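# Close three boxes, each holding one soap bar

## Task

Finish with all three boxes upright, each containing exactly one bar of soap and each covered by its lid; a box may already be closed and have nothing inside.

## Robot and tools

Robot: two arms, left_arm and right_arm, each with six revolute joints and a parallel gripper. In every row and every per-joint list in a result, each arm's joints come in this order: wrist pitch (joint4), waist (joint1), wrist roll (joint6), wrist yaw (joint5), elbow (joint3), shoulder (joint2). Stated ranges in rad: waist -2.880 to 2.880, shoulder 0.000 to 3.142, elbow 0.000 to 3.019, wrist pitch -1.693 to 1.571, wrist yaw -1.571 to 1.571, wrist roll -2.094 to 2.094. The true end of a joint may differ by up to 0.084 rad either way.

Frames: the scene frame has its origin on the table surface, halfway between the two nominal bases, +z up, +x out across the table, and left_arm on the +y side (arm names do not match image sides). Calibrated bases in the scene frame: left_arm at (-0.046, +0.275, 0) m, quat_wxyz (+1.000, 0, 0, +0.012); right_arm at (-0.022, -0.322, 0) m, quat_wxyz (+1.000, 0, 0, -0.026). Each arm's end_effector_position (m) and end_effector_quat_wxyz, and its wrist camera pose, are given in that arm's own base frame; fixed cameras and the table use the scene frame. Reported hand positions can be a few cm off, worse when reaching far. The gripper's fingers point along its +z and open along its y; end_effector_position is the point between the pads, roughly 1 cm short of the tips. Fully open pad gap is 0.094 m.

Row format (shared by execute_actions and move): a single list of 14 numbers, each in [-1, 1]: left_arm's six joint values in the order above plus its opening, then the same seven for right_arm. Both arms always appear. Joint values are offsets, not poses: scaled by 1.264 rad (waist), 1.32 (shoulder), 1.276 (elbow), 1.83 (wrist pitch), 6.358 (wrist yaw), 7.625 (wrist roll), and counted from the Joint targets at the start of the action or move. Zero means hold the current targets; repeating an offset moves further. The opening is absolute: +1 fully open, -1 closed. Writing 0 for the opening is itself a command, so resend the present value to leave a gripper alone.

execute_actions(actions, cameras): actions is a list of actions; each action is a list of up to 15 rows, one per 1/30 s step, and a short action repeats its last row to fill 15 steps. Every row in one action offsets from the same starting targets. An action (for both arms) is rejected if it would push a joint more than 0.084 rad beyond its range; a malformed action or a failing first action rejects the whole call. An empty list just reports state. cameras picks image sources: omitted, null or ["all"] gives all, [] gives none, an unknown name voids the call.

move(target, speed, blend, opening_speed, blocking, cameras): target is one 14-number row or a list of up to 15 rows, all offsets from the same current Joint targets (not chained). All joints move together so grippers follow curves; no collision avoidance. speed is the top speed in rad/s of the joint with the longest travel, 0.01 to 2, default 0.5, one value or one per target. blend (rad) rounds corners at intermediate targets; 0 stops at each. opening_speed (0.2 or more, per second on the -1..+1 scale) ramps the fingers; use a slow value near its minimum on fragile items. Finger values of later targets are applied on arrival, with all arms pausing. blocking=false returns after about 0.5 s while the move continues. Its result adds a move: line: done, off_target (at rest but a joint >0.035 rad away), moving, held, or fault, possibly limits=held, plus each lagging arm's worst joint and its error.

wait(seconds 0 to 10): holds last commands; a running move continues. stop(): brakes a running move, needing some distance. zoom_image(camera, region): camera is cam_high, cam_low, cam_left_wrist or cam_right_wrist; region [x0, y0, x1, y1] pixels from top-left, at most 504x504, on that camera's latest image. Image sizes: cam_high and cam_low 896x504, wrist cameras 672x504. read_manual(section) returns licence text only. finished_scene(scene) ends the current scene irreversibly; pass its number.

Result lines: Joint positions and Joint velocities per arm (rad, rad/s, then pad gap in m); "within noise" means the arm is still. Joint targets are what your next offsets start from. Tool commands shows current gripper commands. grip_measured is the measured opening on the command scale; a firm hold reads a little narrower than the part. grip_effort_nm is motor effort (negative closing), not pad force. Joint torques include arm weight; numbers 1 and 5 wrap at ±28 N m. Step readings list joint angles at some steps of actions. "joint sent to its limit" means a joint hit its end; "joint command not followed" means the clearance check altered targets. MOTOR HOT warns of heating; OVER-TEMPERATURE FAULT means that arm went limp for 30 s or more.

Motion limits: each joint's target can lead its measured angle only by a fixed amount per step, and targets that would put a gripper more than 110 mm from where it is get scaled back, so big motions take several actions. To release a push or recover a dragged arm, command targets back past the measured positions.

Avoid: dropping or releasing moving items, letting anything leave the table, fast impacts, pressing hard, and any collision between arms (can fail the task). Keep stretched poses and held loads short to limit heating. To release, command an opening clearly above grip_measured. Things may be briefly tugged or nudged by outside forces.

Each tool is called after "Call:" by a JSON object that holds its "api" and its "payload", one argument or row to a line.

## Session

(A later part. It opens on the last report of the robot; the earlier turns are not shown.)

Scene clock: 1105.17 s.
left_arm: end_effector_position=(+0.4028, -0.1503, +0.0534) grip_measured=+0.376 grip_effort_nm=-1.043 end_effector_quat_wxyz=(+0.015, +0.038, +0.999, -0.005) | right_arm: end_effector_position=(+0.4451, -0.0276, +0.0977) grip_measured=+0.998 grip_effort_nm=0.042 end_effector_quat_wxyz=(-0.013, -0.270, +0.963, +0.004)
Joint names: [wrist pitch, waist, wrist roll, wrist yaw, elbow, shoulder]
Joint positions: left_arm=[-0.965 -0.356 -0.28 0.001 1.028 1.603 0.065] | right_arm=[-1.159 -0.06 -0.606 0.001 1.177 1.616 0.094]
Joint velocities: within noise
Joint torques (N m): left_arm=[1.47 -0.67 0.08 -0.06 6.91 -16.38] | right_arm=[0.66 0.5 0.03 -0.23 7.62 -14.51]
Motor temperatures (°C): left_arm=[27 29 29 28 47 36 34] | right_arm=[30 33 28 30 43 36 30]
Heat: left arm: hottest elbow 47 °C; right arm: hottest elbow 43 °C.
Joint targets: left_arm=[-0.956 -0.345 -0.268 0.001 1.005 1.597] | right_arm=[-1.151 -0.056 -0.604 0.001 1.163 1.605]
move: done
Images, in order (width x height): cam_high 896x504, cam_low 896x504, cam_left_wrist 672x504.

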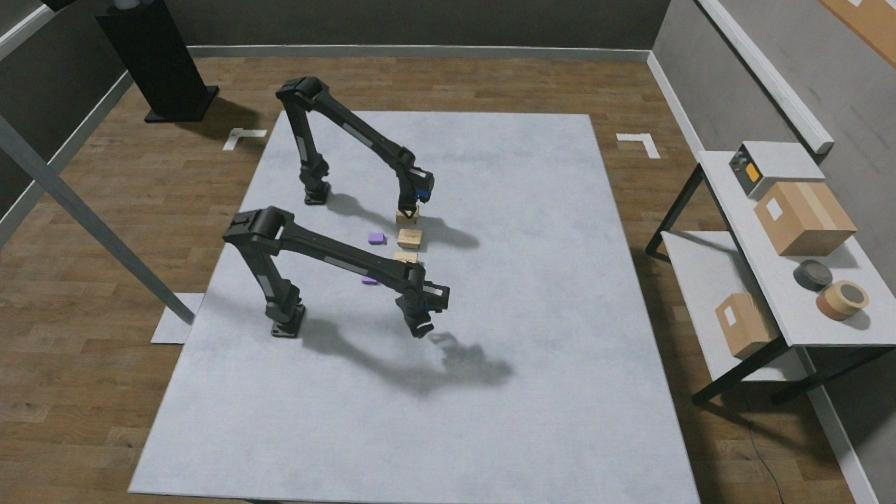

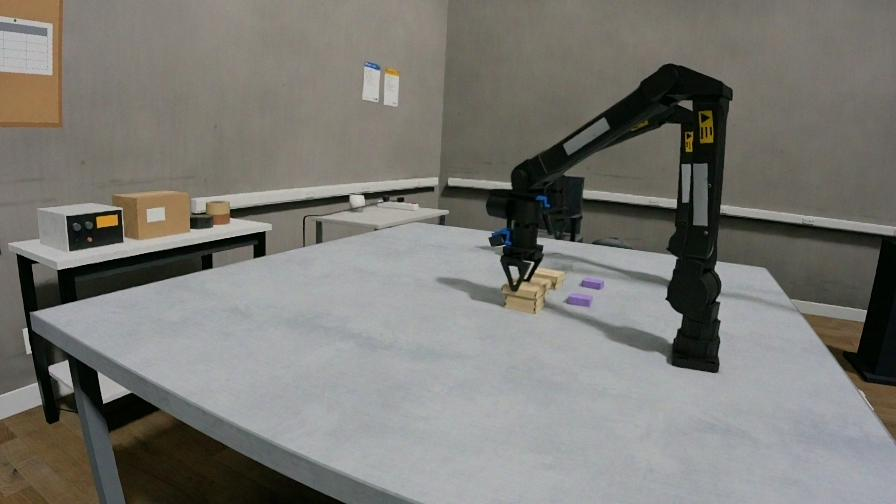

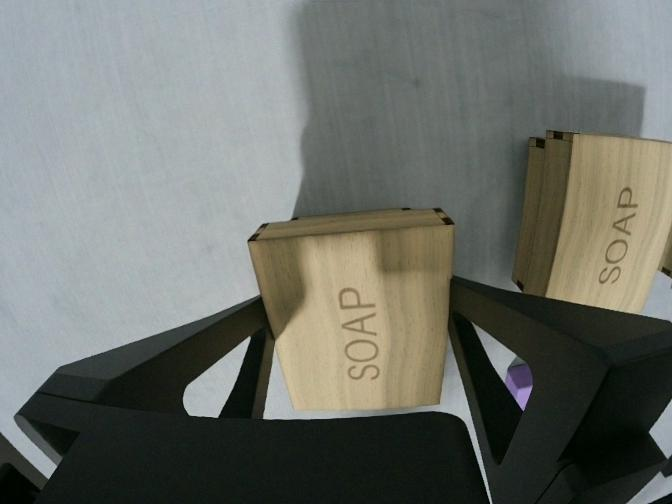

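Call:
{"api": "move", "payload": {
  "target": [0.0036,0,0,0,-0.0075,-0.003,0.2,0,0,0,0,0,0,1],
  "speed": 0.06,
  "cameras": ["cam_low","cam_high"]
}}

Call:
{"api": "zoom_image", "payload": {
  "camera": "cam_low",
  "region": [495, 270, 555, 320]
}}

Call:
{"api": "zoom_image", "payload": {
  "camera": "cam_high",
  "region": [385, 195, 435, 235]
}}

Scene clock: 1118.20 s.
left_arm: end_effector_position=(+0.4025, -0.1502, +0.0534) grip_measured=+0.376 grip_effort_nm=-1.038 end_effector_quat_wxyz=(+0.019, +0.038, +0.999, -0.006) | right_arm: end_effector_position=(+0.4451, -0.0276, +0.0977) grip_measured=+0.998 grip_effort_nm=0.042 end_effector_quat_wxyz=(-0.013, -0.270, +0.963, +0.004)
Joint names: [wrist pitch, waist, wrist roll, wrist yaw, elbow, shoulder]
Joint positions: left_arm=[-0.955 -0.356 -0.28 0.001 1.021 1.597 0.065] | right_arm=[-1.159 -0.06 -0.606 0.001 1.177 1.616 0.094]
Joint velocities: within noise
Joint torques (N m): left_arm=[1.36 -0.73 0.07 -0.06 6.57 -15.79] | right_arm=[0.65 0.5 0.03 -0.23 7.62 -14.51]
Motor temperatures (°C): left_arm=[27 29 29 28 47 35 34] | right_arm=[30 33 28 30 43 36 30]
Heat: left arm: hottest elbow 47 °C; right arm: hottest elbow 43 °C.
Joint targets: left_arm=[-0.949 -0.345 -0.268 0.001 0.995 1.593] | right_arm=[-1.151 -0.056 -0.604 0.001 1.163 1.605]
move: done
Images, in order (width x height): cam_high 896x504, cam_low 896x504.

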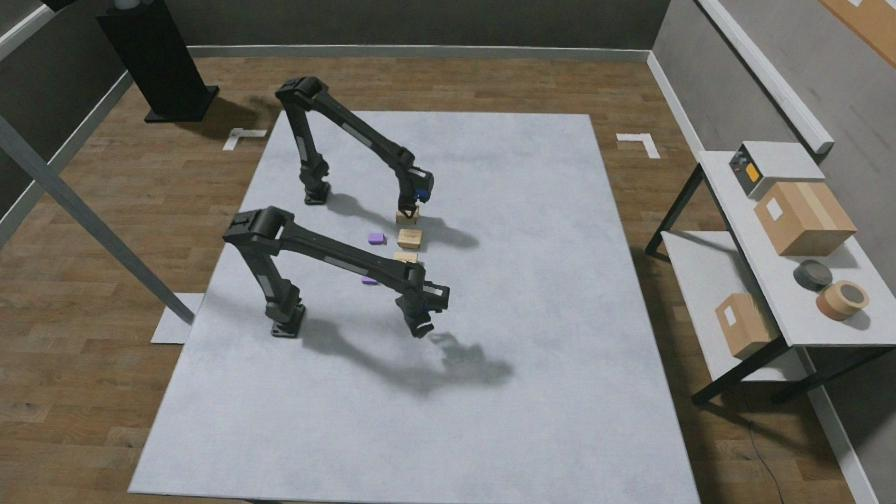

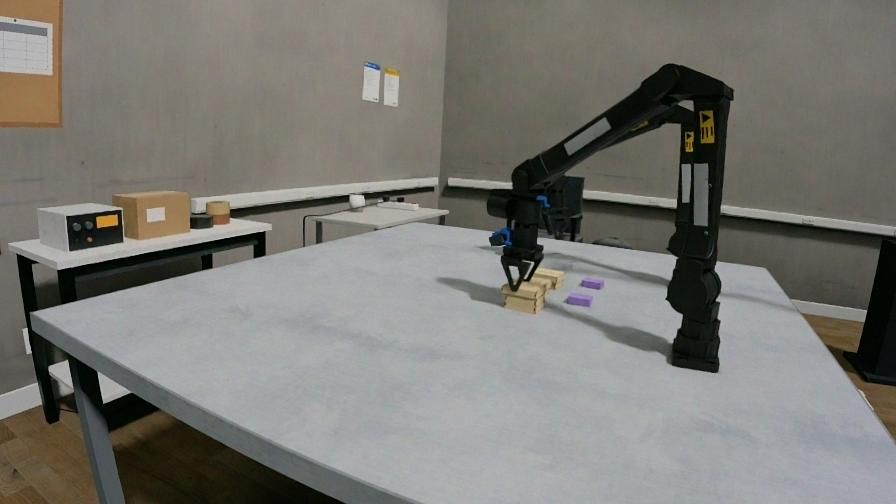

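Scaled by 8.400 from the camera's 896x504 image, which has a finer 1280x720 frame.

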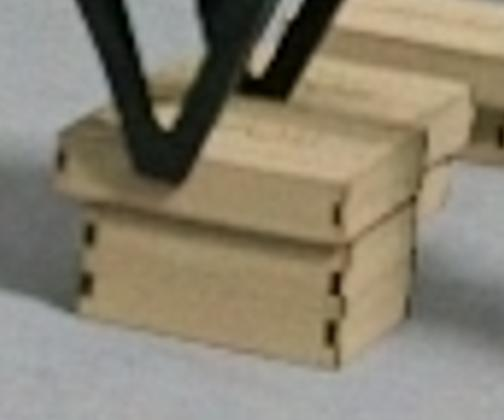

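Scaled by 10.080 from the camera's 896x504 image, which has a finer 1280x720 frame.

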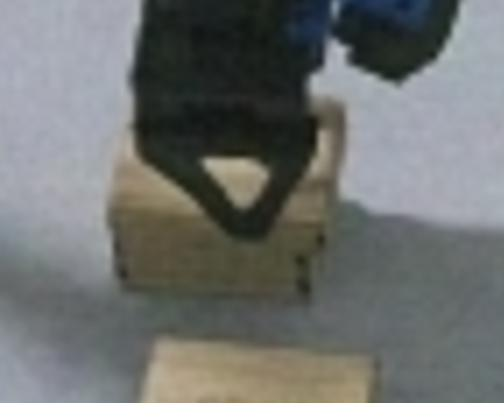

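Call:
{"api": "move", "payload": {
  "target": [0,0,0,0,-0.0100,0,0.2,0,0,0,0,0,0,1],
  "speed": 0.06,
  "cameras": ["cam_low","cam_high"]
}}

Call:
{"api": "zoom_image", "payload": {
  "camera": "cam_low",
  "region": [495, 270, 555, 320]
}}

Call:
{"api": "zoom_image", "payload": {
  "camera": "cam_high",
  "region": [385, 195, 435, 235]
}}

Scene clock: 1132.60 s.
left_arm: end_effector_position=(+0.3996, -0.1491, +0.0531) grip_measured=+0.376 grip_effort_nm=-1.038 end_effector_quat_wxyz=(+0.018, +0.039, +0.999, -0.006) | right_arm: end_effector_position=(+0.4451, -0.0276, +0.0977) grip_measured=+0.998 grip_effort_nm=0.042 end_effector_quat_wxyz=(-0.013, -0.270, +0.963, +0.004)
Joint names: [wrist pitch, waist, wrist roll, wrist yaw, elbow, shoulder]
Joint positions: left_arm=[-0.954 -0.356 -0.279 0.001 1.012 1.591 0.065] | right_arm=[-1.159 -0.06 -0.606 0.001 1.177 1.616 0.094]
Joint velocities: within noise
Joint torques (N m): left_arm=[1.36 -0.67 0.08 -0.06 6.06 -15.27] | right_arm=[0.66 0.5 0.04 -0.23 7.64 -14.56]
Motor temperatures (°C): left_arm=[27 29 29 28 46 35 34] | right_arm=[30 33 28 30 43 36 30]
Heat: left arm: hottest elbow 46 °C; right arm: hottest elbow 43 °C.
Joint targets: left_arm=[-0.949 -0.345 -0.268 0.001 0.982 1.593] | right_arm=[-1.151 -0.056 -0.604 0.001 1.163 1.605]
move: done
Images, in order (width x height): cam_high 896x504, cam_low 896x504.

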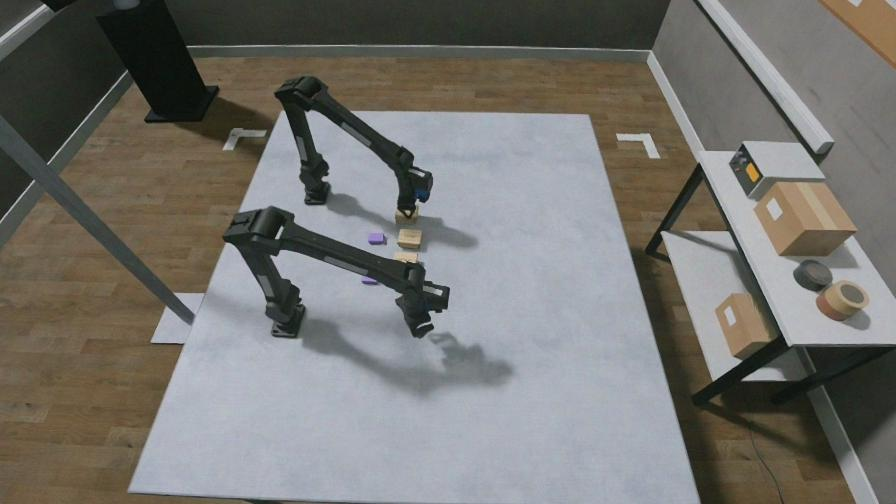

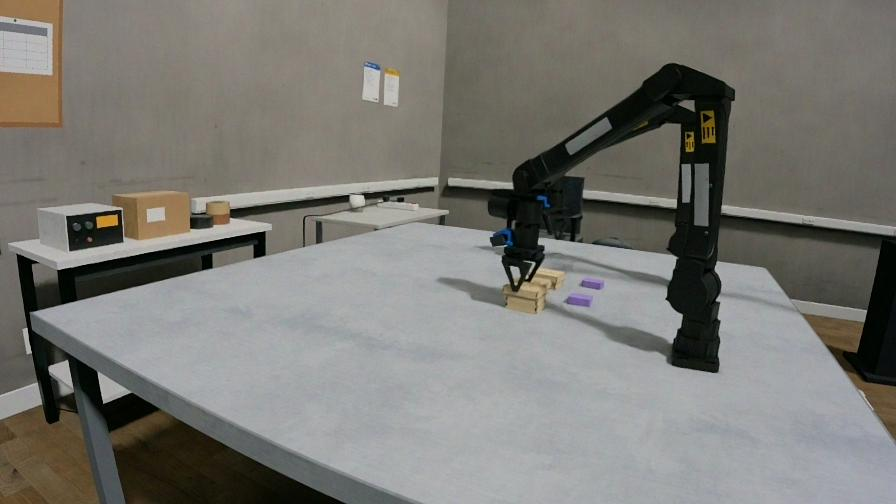

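Scaled by 8.400 from the camera's 896x504 image, which has a finer 1280x720 frame.

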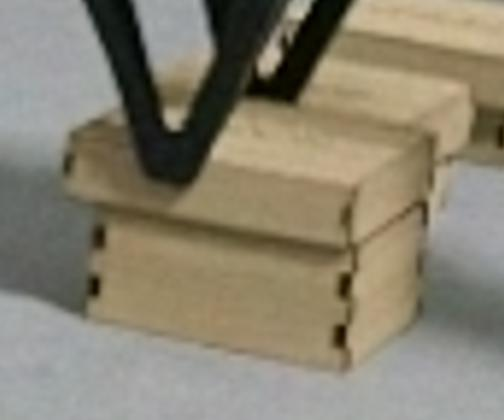

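Scaled by 10.080 from the camera's 896x504 image, which has a finer 1280x720 frame.

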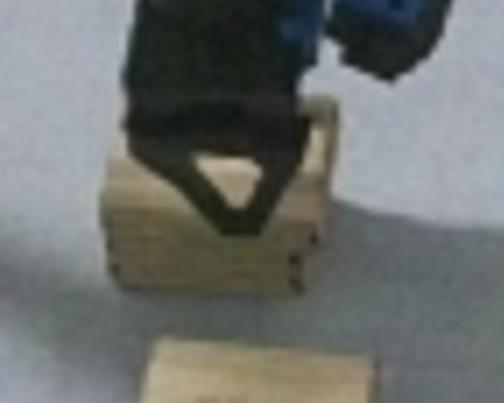

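Call:
{"api": "move", "payload": {
  "target": [-0.0098,0,0,0,0,-0.0098,0.2,0,0,0,0,0,0,1],
  "speed": 0.06,
  "cameras": ["cam_low","cam_high","cam_left_wrist"]
}}

Call:
{"api": "zoom_image", "payload": {
  "camera": "cam_low",
  "region": [495, 270, 555, 320]
}}

Call:
{"api": "zoom_image", "payload": {
  "camera": "cam_high",
  "region": [385, 195, 435, 235]
}}

Call:
{"api": "zoom_image", "payload": {
  "camera": "cam_left_wrist",
  "region": [230, 150, 480, 338]
}}

Scene clock: 1159.07 s.
left_arm: end_effector_position=(+0.3975, -0.1483, +0.0534) grip_measured=+0.376 grip_effort_nm=-1.043 end_effector_quat_wxyz=(+0.018, +0.039, +0.999, -0.006) | right_arm: end_effector_position=(+0.4451, -0.0276, +0.0977) grip_measured=+0.998 grip_effort_nm=0.032 end_effector_quat_wxyz=(-0.013, -0.270, +0.963, +0.004)
Joint names: [wrist pitch, waist, wrist roll, wrist yaw, elbow, shoulder]
Joint positions: left_arm=[-0.954 -0.356 -0.279 0.001 1.007 1.586 0.065] | right_arm=[-1.159 -0.06 -0.606 0.001 1.177 1.616 0.094]
Joint velocities: within noise
Joint torques (N m): left_arm=[0.64 -0.73 0.06 -0.06 6.63 -15.79] | right_arm=[0.66 0.5 0.03 -0.22 7.64 -14.56]
Motor temperatures (°C): left_arm=[27 29 29 28 43 36 34] | right_arm=[30 33 28 30 43 36 30]
Heat: left arm: hottest elbow 43 °C; right arm: hottest elbow 43 °C.
Joint targets: left_arm=[-0.967 -0.345 -0.268 0.001 0.982 1.580] | right_arm=[-1.151 -0.056 -0.604 0.001 1.163 1.605]
move: done
Images, in order (width x height): cam_high 896x504, cam_low 896x504, cam_left_wrist 672x504.

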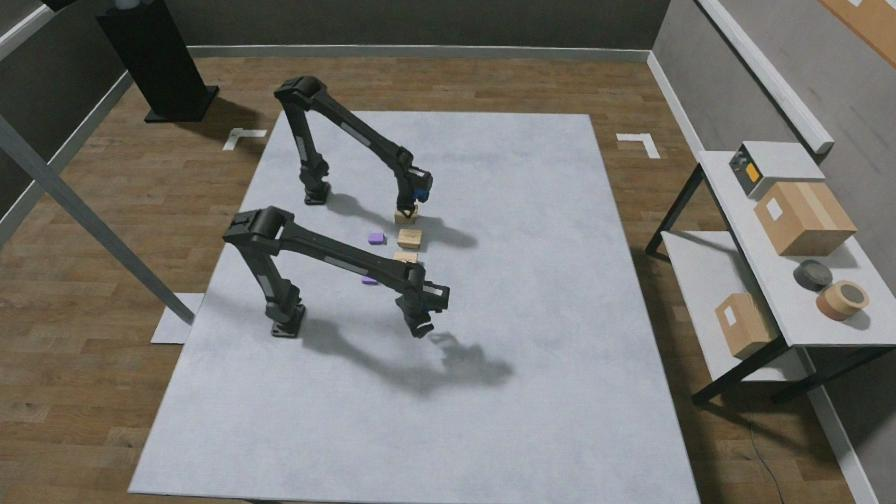

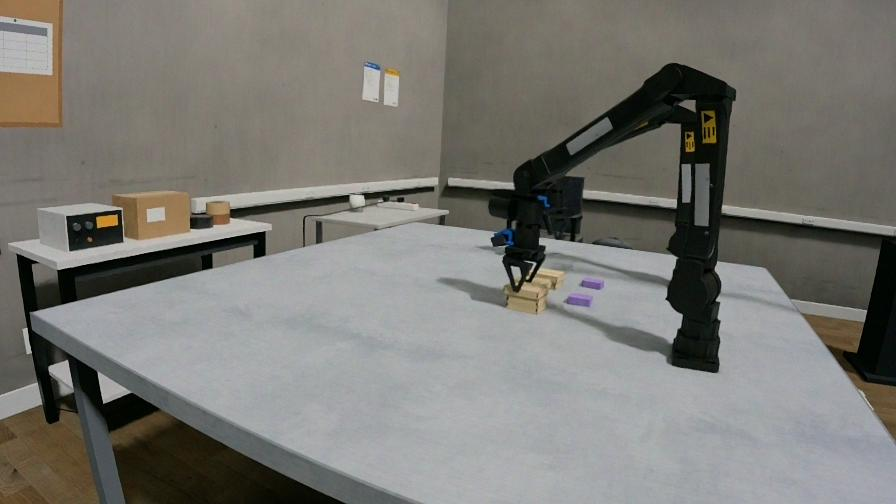

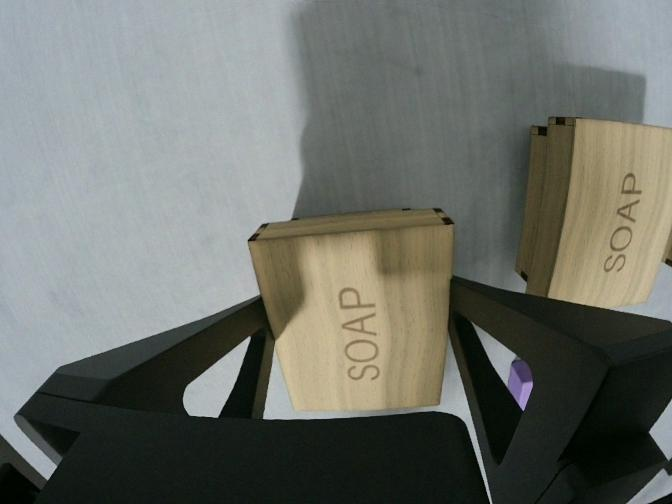

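Scaled by 8.400 from the camera's 896x504 image, which has a finer 1280x720 frame.

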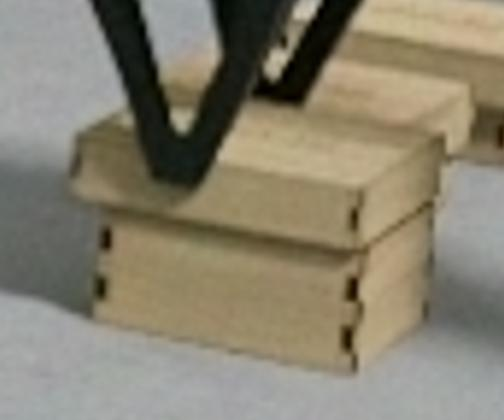

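Scaled by 10.080 from the camera's 896x504 image, which has a finer 1280x720 frame.

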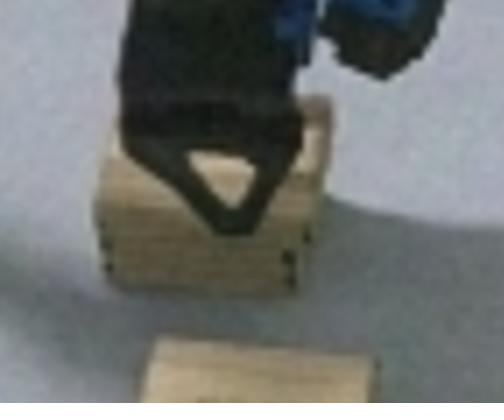

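Scaled by 2.016 from the camera's 672x504 image, which has a finer 960x720 frame.

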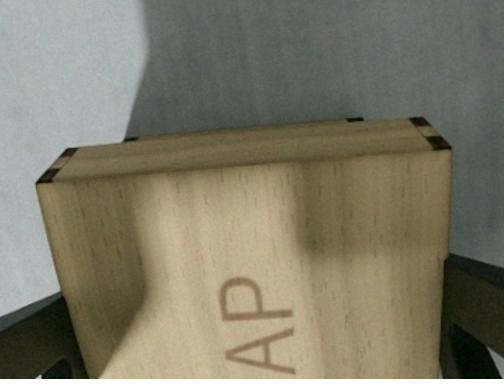

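Call:
{"api": "move", "payload": {
  "target": [-0.0049,0,0,0,0.01,-0.0098,0.2,0,0,0,0,0,0,1],
  "speed": 0.06,
  "cameras": ["cam_low","cam_high","cam_left_wrist"]
}}

Call:
{"api": "zoom_image", "payload": {
  "camera": "cam_low",
  "region": [495, 270, 555, 320]
}}

Call:
{"api": "zoom_image", "payload": {
  "camera": "cam_high",
  "region": [385, 195, 435, 235]
}}

Call:
{"api": "zoom_image", "payload": {
  "camera": "cam_left_wrist",
  "region": [230, 150, 480, 338]
}}

Scene clock: 1179.70 s.
left_arm: end_effector_position=(+0.3953, -0.1475, +0.0538) grip_measured=+0.376 grip_effort_nm=-1.033 end_effector_quat_wxyz=(+0.014, +0.039, +0.999, -0.005) | right_arm: end_effector_position=(+0.4451, -0.0276, +0.0977) grip_measured=+0.998 grip_effort_nm=0.037 end_effector_quat_wxyz=(-0.013, -0.270, +0.963, +0.004)
Joint names: [wrist pitch, waist, wrist roll, wrist yaw, elbow, shoulder]
Joint positions: left_arm=[-0.964 -0.356 -0.279 0.001 1.006 1.584 0.065] | right_arm=[-1.159 -0.06 -0.606 0.001 1.177 1.616 0.094]
Joint velocities: within noise
Joint torques (N m): left_arm=[0.65 -0.73 0.06 -0.06 7.82 -16.79] | right_arm=[0.65 0.5 0.04 -0.23 7.62 -14.51]
Motor temperatures (°C): left_arm=[27 29 29 28 42 37 34] | right_arm=[30 33 28 30 43 36 30]
Heat: left arm: hottest elbow 42 °C; right arm: hottest elbow 43 °C.
Joint targets: left_arm=[-0.976 -0.345 -0.268 0.001 0.995 1.567] | right_arm=[-1.151 -0.056 -0.604 0.001 1.163 1.605]
move: done
Images, in order (width x height): cam_high 896x504, cam_low 896x504, cam_left_wrist 672x504.

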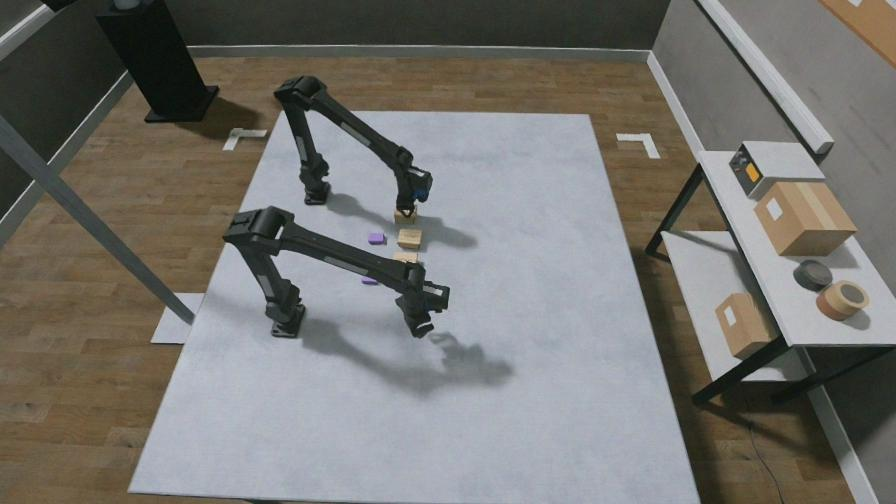

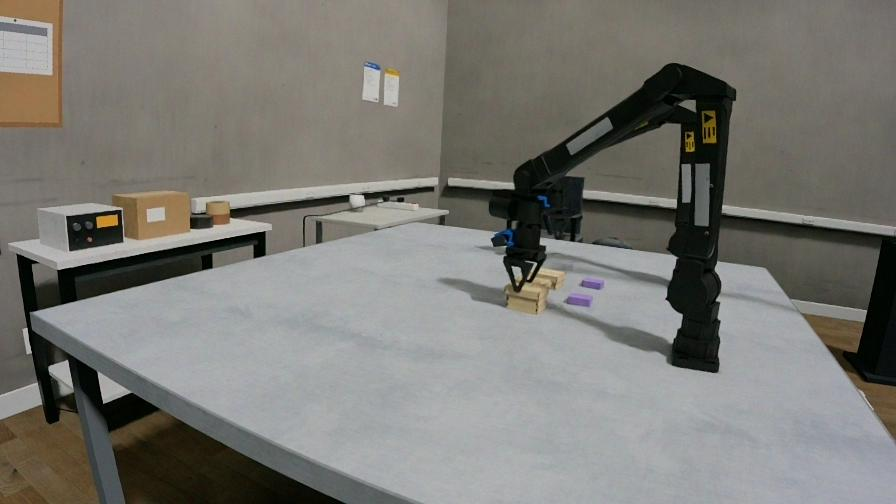

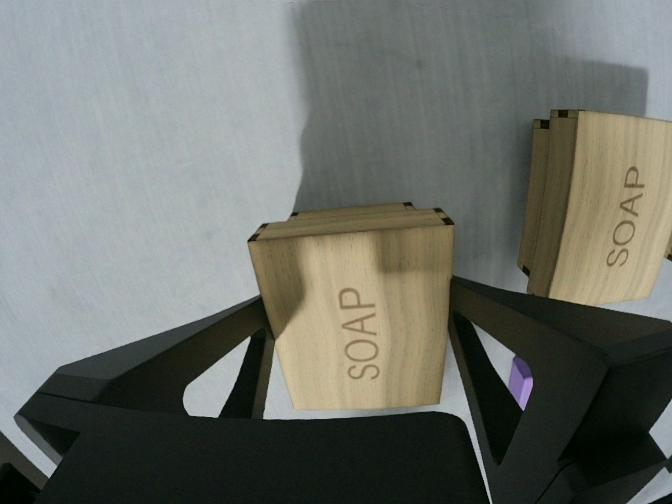

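Scaled by 8.400 from the camera's 896x504 image, which has a finer 1280x720 frame.

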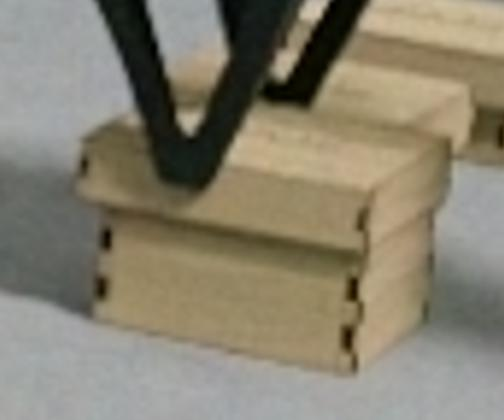

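Scaled by 10.080 from the camera's 896x504 image, which has a finer 1280x720 frame.

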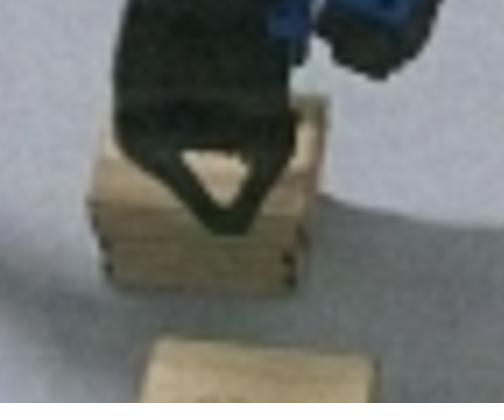

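Scaled by 2.016 from the camera's 672x504 image, which has a finer 960x720 frame.

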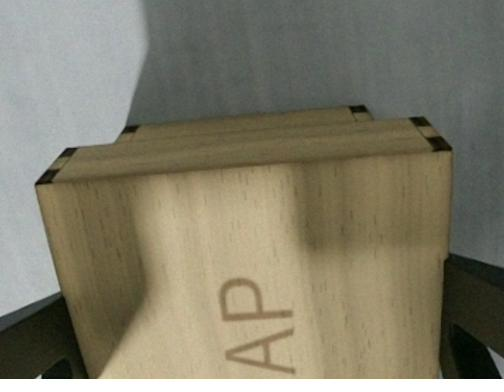

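Call:
{"api": "move", "payload": {
  "target": [
    [0,0,0,0,0,0.025,0.2,0,0,0,0,0,0,1],
    [0.0191,0,0,0,-0.0055,0.0356,0.2,0,0,0,0,0,0,1]
  ],
  "speed": 0.06,
  "blend": 0.01,
  "cameras": ["cam_low","cam_high","cam_left_wrist"]
}}

Call:
{"api": "zoom_image", "payload": {
  "camera": "cam_low",
  "region": [495, 270, 555, 320]
}}

Call:
{"api": "zoom_image", "payload": {
  "camera": "cam_high",
  "region": [385, 195, 435, 235]
}}

Call:
{"api": "zoom_image", "payload": {
  "camera": "cam_left_wrist",
  "region": [230, 150, 480, 338]
}}

Scene clock: 1203.87 s.
left_arm: end_effector_position=(+0.3955, -0.1476, +0.0530) grip_measured=+0.376 grip_effort_nm=-1.038 end_effector_quat_wxyz=(+0.015, +0.039, +0.999, -0.005) | right_arm: end_effector_position=(+0.4451, -0.0276, +0.0977) grip_measured=+0.998 grip_effort_nm=0.027 end_effector_quat_wxyz=(-0.013, -0.270, +0.963, +0.004)
Joint names: [wrist pitch, waist, wrist roll, wrist yaw, elbow, shoulder]
Joint positions: left_arm=[-0.958 -0.356 -0.279 0.001 1.004 1.584 0.065] | right_arm=[-1.159 -0.06 -0.606 0.001 1.177 1.616 0.094]
Joint velocities: within noise
Joint torques (N m): left_arm=[1.77 -0.73 0.06 -0.06 7.49 -12.51] | right_arm=[0.65 0.44 0.03 -0.23 7.62 -14.62]
Motor temperatures (°C): left_arm=[27 29 29 28 42 36 34] | right_arm=[30 33 28 30 43 36 30]
Heat: left arm: hottest elbow 42 °C; right arm: hottest elbow 43 °C.
Joint targets: left_arm=[-0.941 -0.345 -0.268 0.001 0.988 1.614] | right_arm=[-1.151 -0.056 -0.604 0.001 1.163 1.605]
move: done
Images, in order (width x height): cam_high 896x504, cam_low 896x504, cam_left_wrist 672x504.

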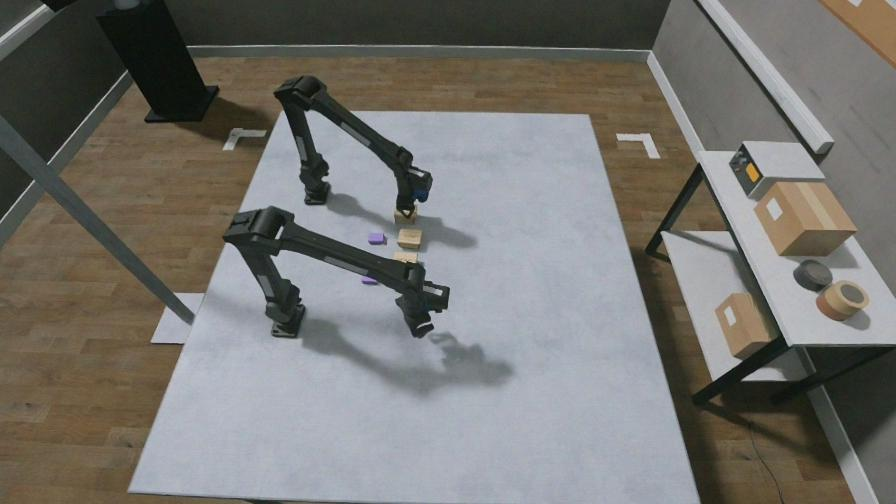

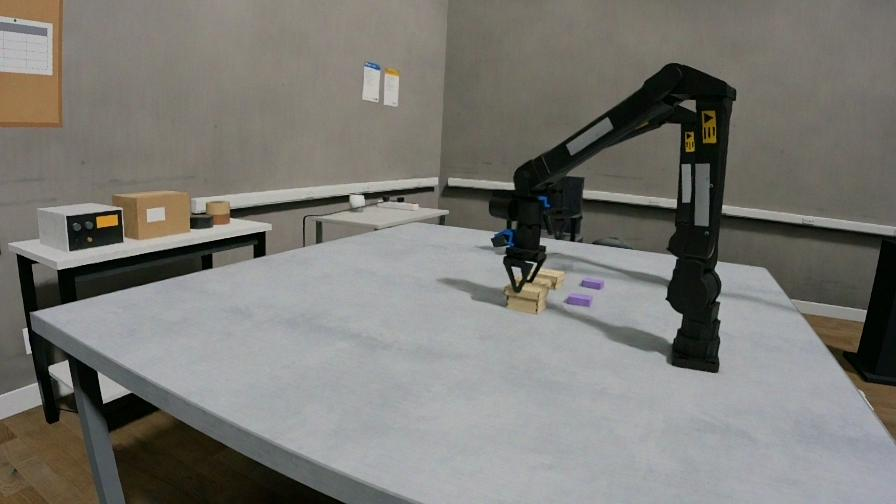

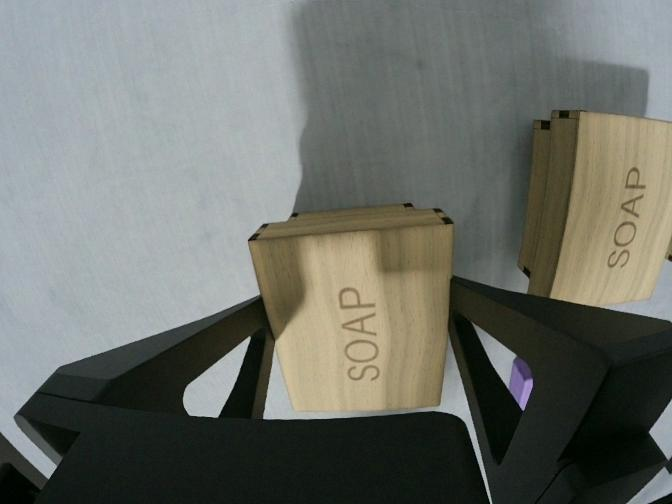

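Scaled by 8.400 from the camera's 896x504 image, which has a finer 1280x720 frame.

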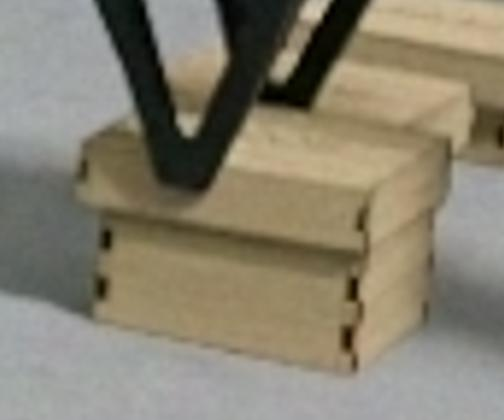

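Scaled by 10.080 from the camera's 896x504 image, which has a finer 1280x720 frame.

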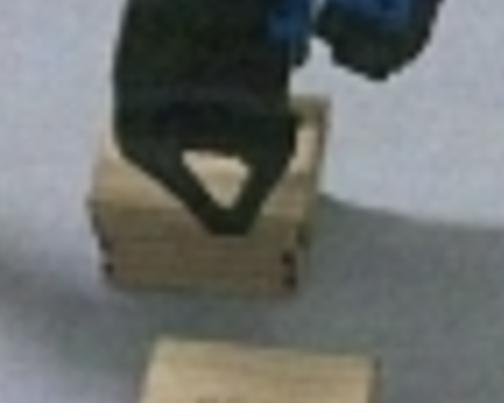

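Scaled by 2.016 from the camera's 672x504 image, which has a finer 960x720 frame.

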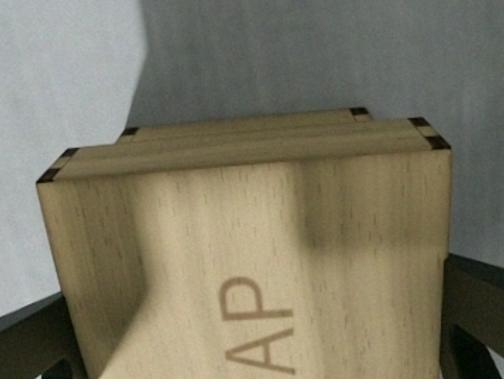

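Call:
{"api": "move", "payload": {
  "target": [0,0,0,0,0,0,0.47,0,0,0,0,0,0,1],
  "opening_speed": 0.2,
  "cameras": ["cam_low","cam_high","cam_left_wrist"]
}}

Call:
{"api": "zoom_image", "payload": {
  "camera": "cam_low",
  "region": [495, 270, 555, 320]
}}

Call:
{"api": "zoom_image", "payload": {
  "camera": "cam_left_wrist",
  "region": [230, 150, 480, 338]
}}

Scene clock: 1238.23 s.
left_arm: end_effector_position=(+0.3959, -0.1477, +0.0513) grip_measured=+0.467 grip_effort_nm=0.110 end_effector_quat_wxyz=(+0.015, +0.039, +0.999, -0.005) | right_arm: end_effector_position=(+0.4451, -0.0276, +0.0977) grip_measured=+0.998 grip_effort_nm=0.037 end_effector_quat_wxyz=(-0.013, -0.270, +0.963, +0.004)
Joint names: [wrist pitch, waist, wrist roll, wrist yaw, elbow, shoulder]
Joint positions: left_arm=[-0.954 -0.356 -0.279 0.001 1.003 1.588 0.069] | right_arm=[-1.159 -0.06 -0.606 0.001 1.177 1.616 0.094]
Joint velocities: within noise
Joint torques (N m): left_arm=[1.73 -0.73 0.06 -0.06 7.45 -12.86] | right_arm=[0.65 0.5 0.03 -0.23 7.64 -14.56]
Motor temperatures (°C): left_arm=[27 29 29 28 42 35 34] | right_arm=[30 33 28 30 43 36 30]
Heat: left arm: hottest elbow 42 °C; right arm: hottest elbow 43 °C.
Joint targets: left_arm=[-0.941 -0.345 -0.268 0.001 0.988 1.614] | right_arm=[-1.151 -0.056 -0.604 0.001 1.163 1.605]
move: done
Images, in order (width x height): cam_high 896x504, cam_low 896x504, cam_left_wrist 672x504.

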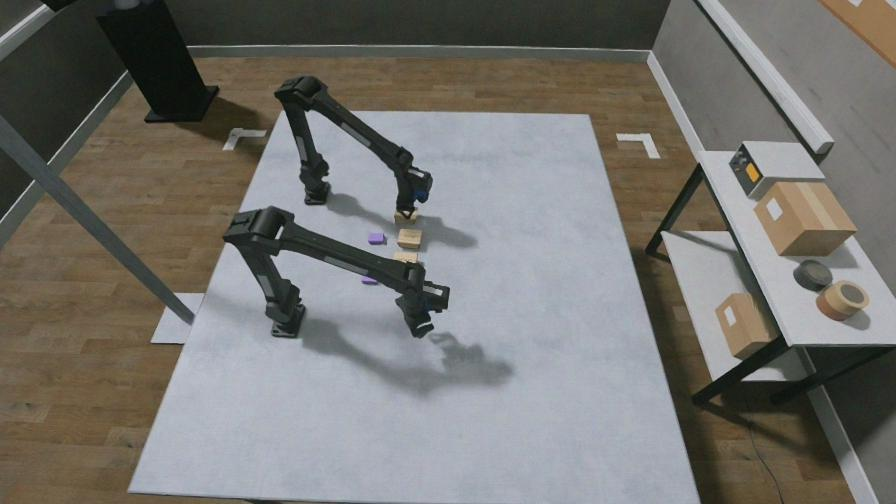

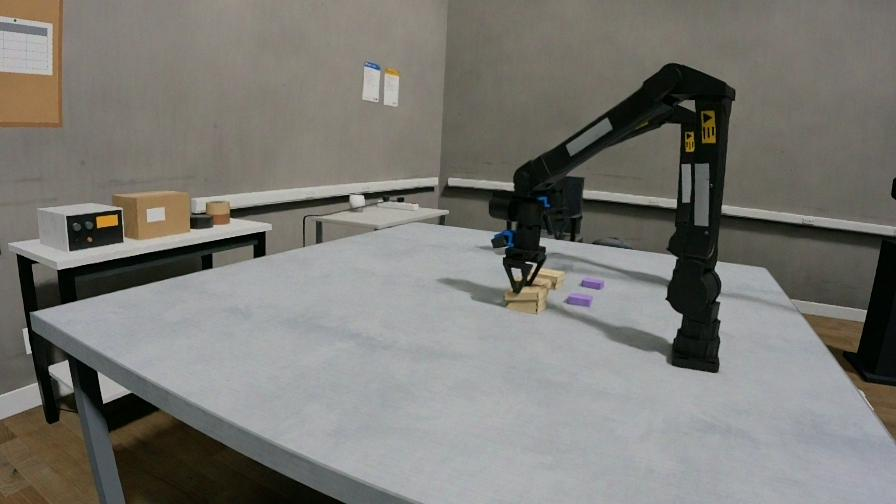

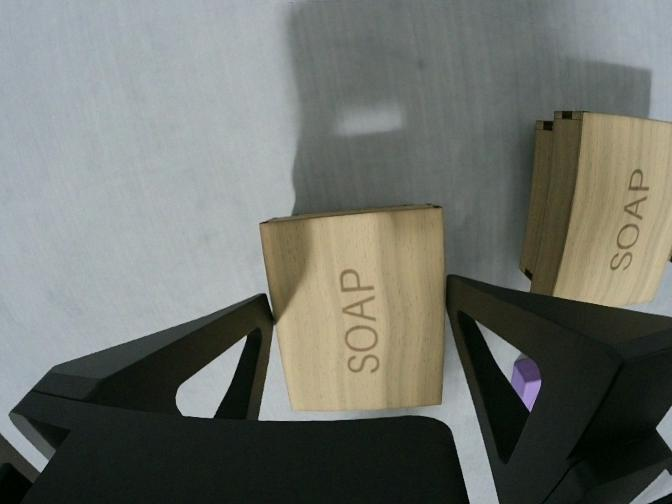

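Scaled by 8.400 from the camera's 896x504 image, which has a finer 1280x720 frame.

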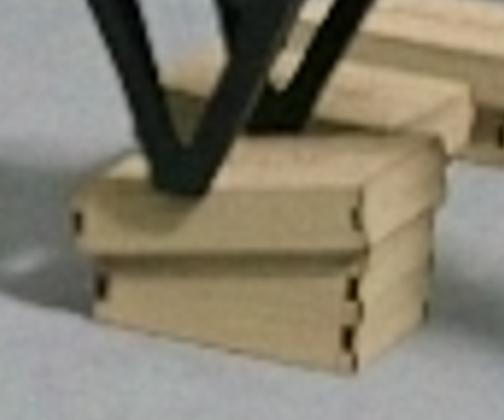

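Scaled by 2.016 from the camera's 672x504 image, which has a finer 960x720 frame.

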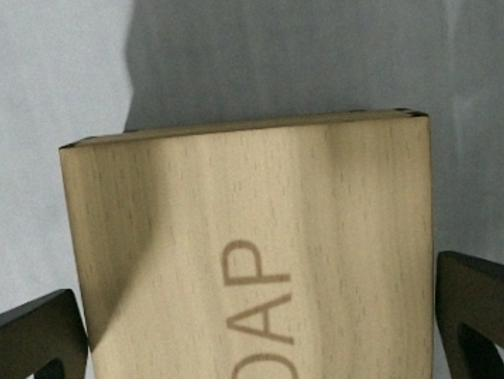

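Call:
{"api": "move", "payload": {
  "target": [
    [0,0,0,0,0.045,-0.012,0.8,0,0,0,0,0,0,1],
    [-0.1038,0,0,0,0.1211,-0.0667,0.8,0,0,0,0,0,0,1]
  ],
  "speed": 0.15,
  "blend": 0.02,
  "opening_speed": 0.5,
  "cameras": ["cam_low","cam_high","cam_left_wrist"]
}}

Call:
{"api": "zoom_image", "payload": {
  "camera": "cam_low",
  "region": [495, 270, 555, 320]
}}

Scene clock: 1273.57 s.
left_arm: end_effector_position=(+0.3959, -0.1477, +0.0987) grip_measured=+0.798 grip_effort_nm=0.110 end_effector_quat_wxyz=(+0.000, +0.039, +0.999, +0.000) | right_arm: end_effector_position=(+0.4451, -0.0276, +0.0977) grip_measured=+0.998 grip_effort_nm=0.037 end_effector_quat_wxyz=(-0.013, -0.270, +0.963, +0.004)
Joint names: [wrist pitch, waist, wrist roll, wrist yaw, elbow, shoulder]
Joint positions: left_arm=[-1.12 -0.356 -0.279 0.001 1.091 1.542 0.084] | right_arm=[-1.159 -0.06 -0.606 0.001 1.177 1.616 0.094]
Joint velocities: within noise
Joint torques (N m): left_arm=[0.73 -0.73 0.06 -0.06 14.16 -16.62] | right_arm=[0.65 0.5 0.03 -0.22 7.64 -14.56]
Motor temperatures (°C): left_arm=[27 29 29 28 43 34 32] | right_arm=[30 33 28 30 43 36 30]
Heat: left arm: hottest elbow 43 °C; right arm: hottest elbow 43 °C.
Joint targets: left_arm=[-1.132 -0.345 -0.268 0.001 1.143 1.526] | right_arm=[-1.151 -0.056 -0.604 0.001 1.163 1.605]
move: off_target (left_arm); left_arm: the elbow is farthest, 0.051 rad from its target
Images, in order (width x height): cam_high 896x504, cam_low 896x504, cam_left_wrist 672x504.

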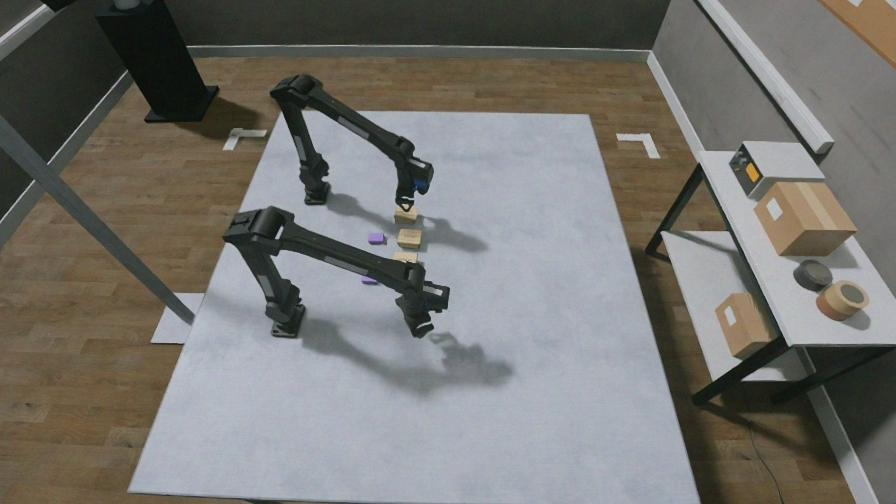

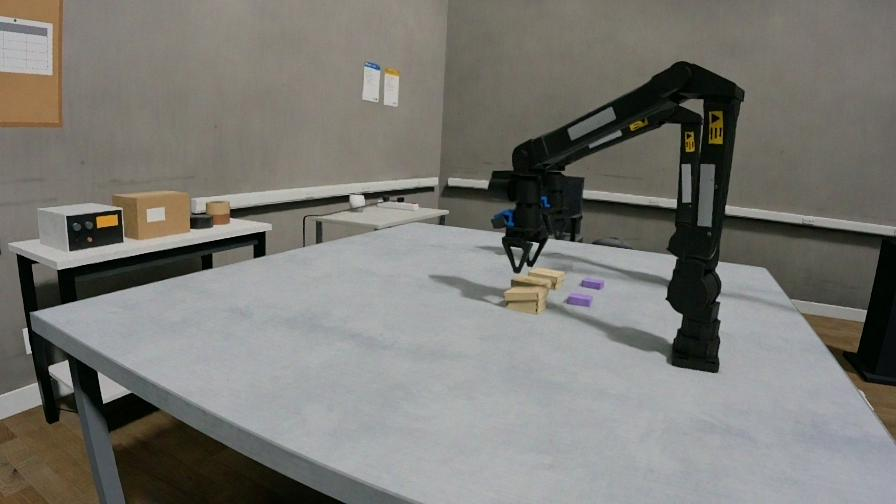

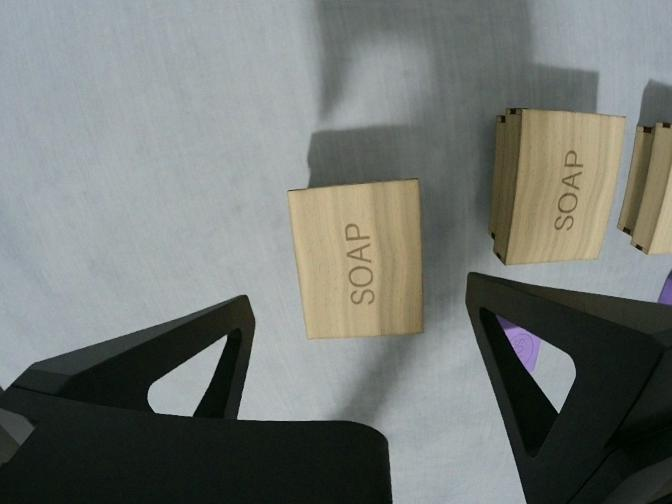

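Scaled by 8.400 from the camera's 896x504 image, which has a finer 1280x720 frame.

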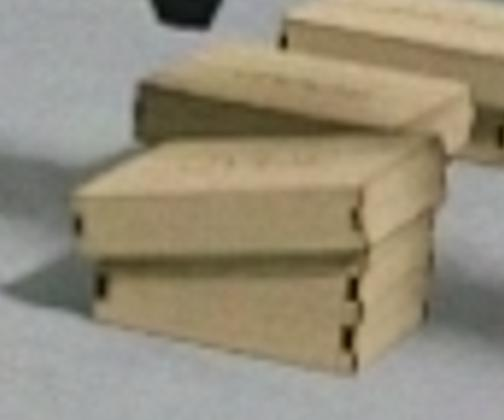

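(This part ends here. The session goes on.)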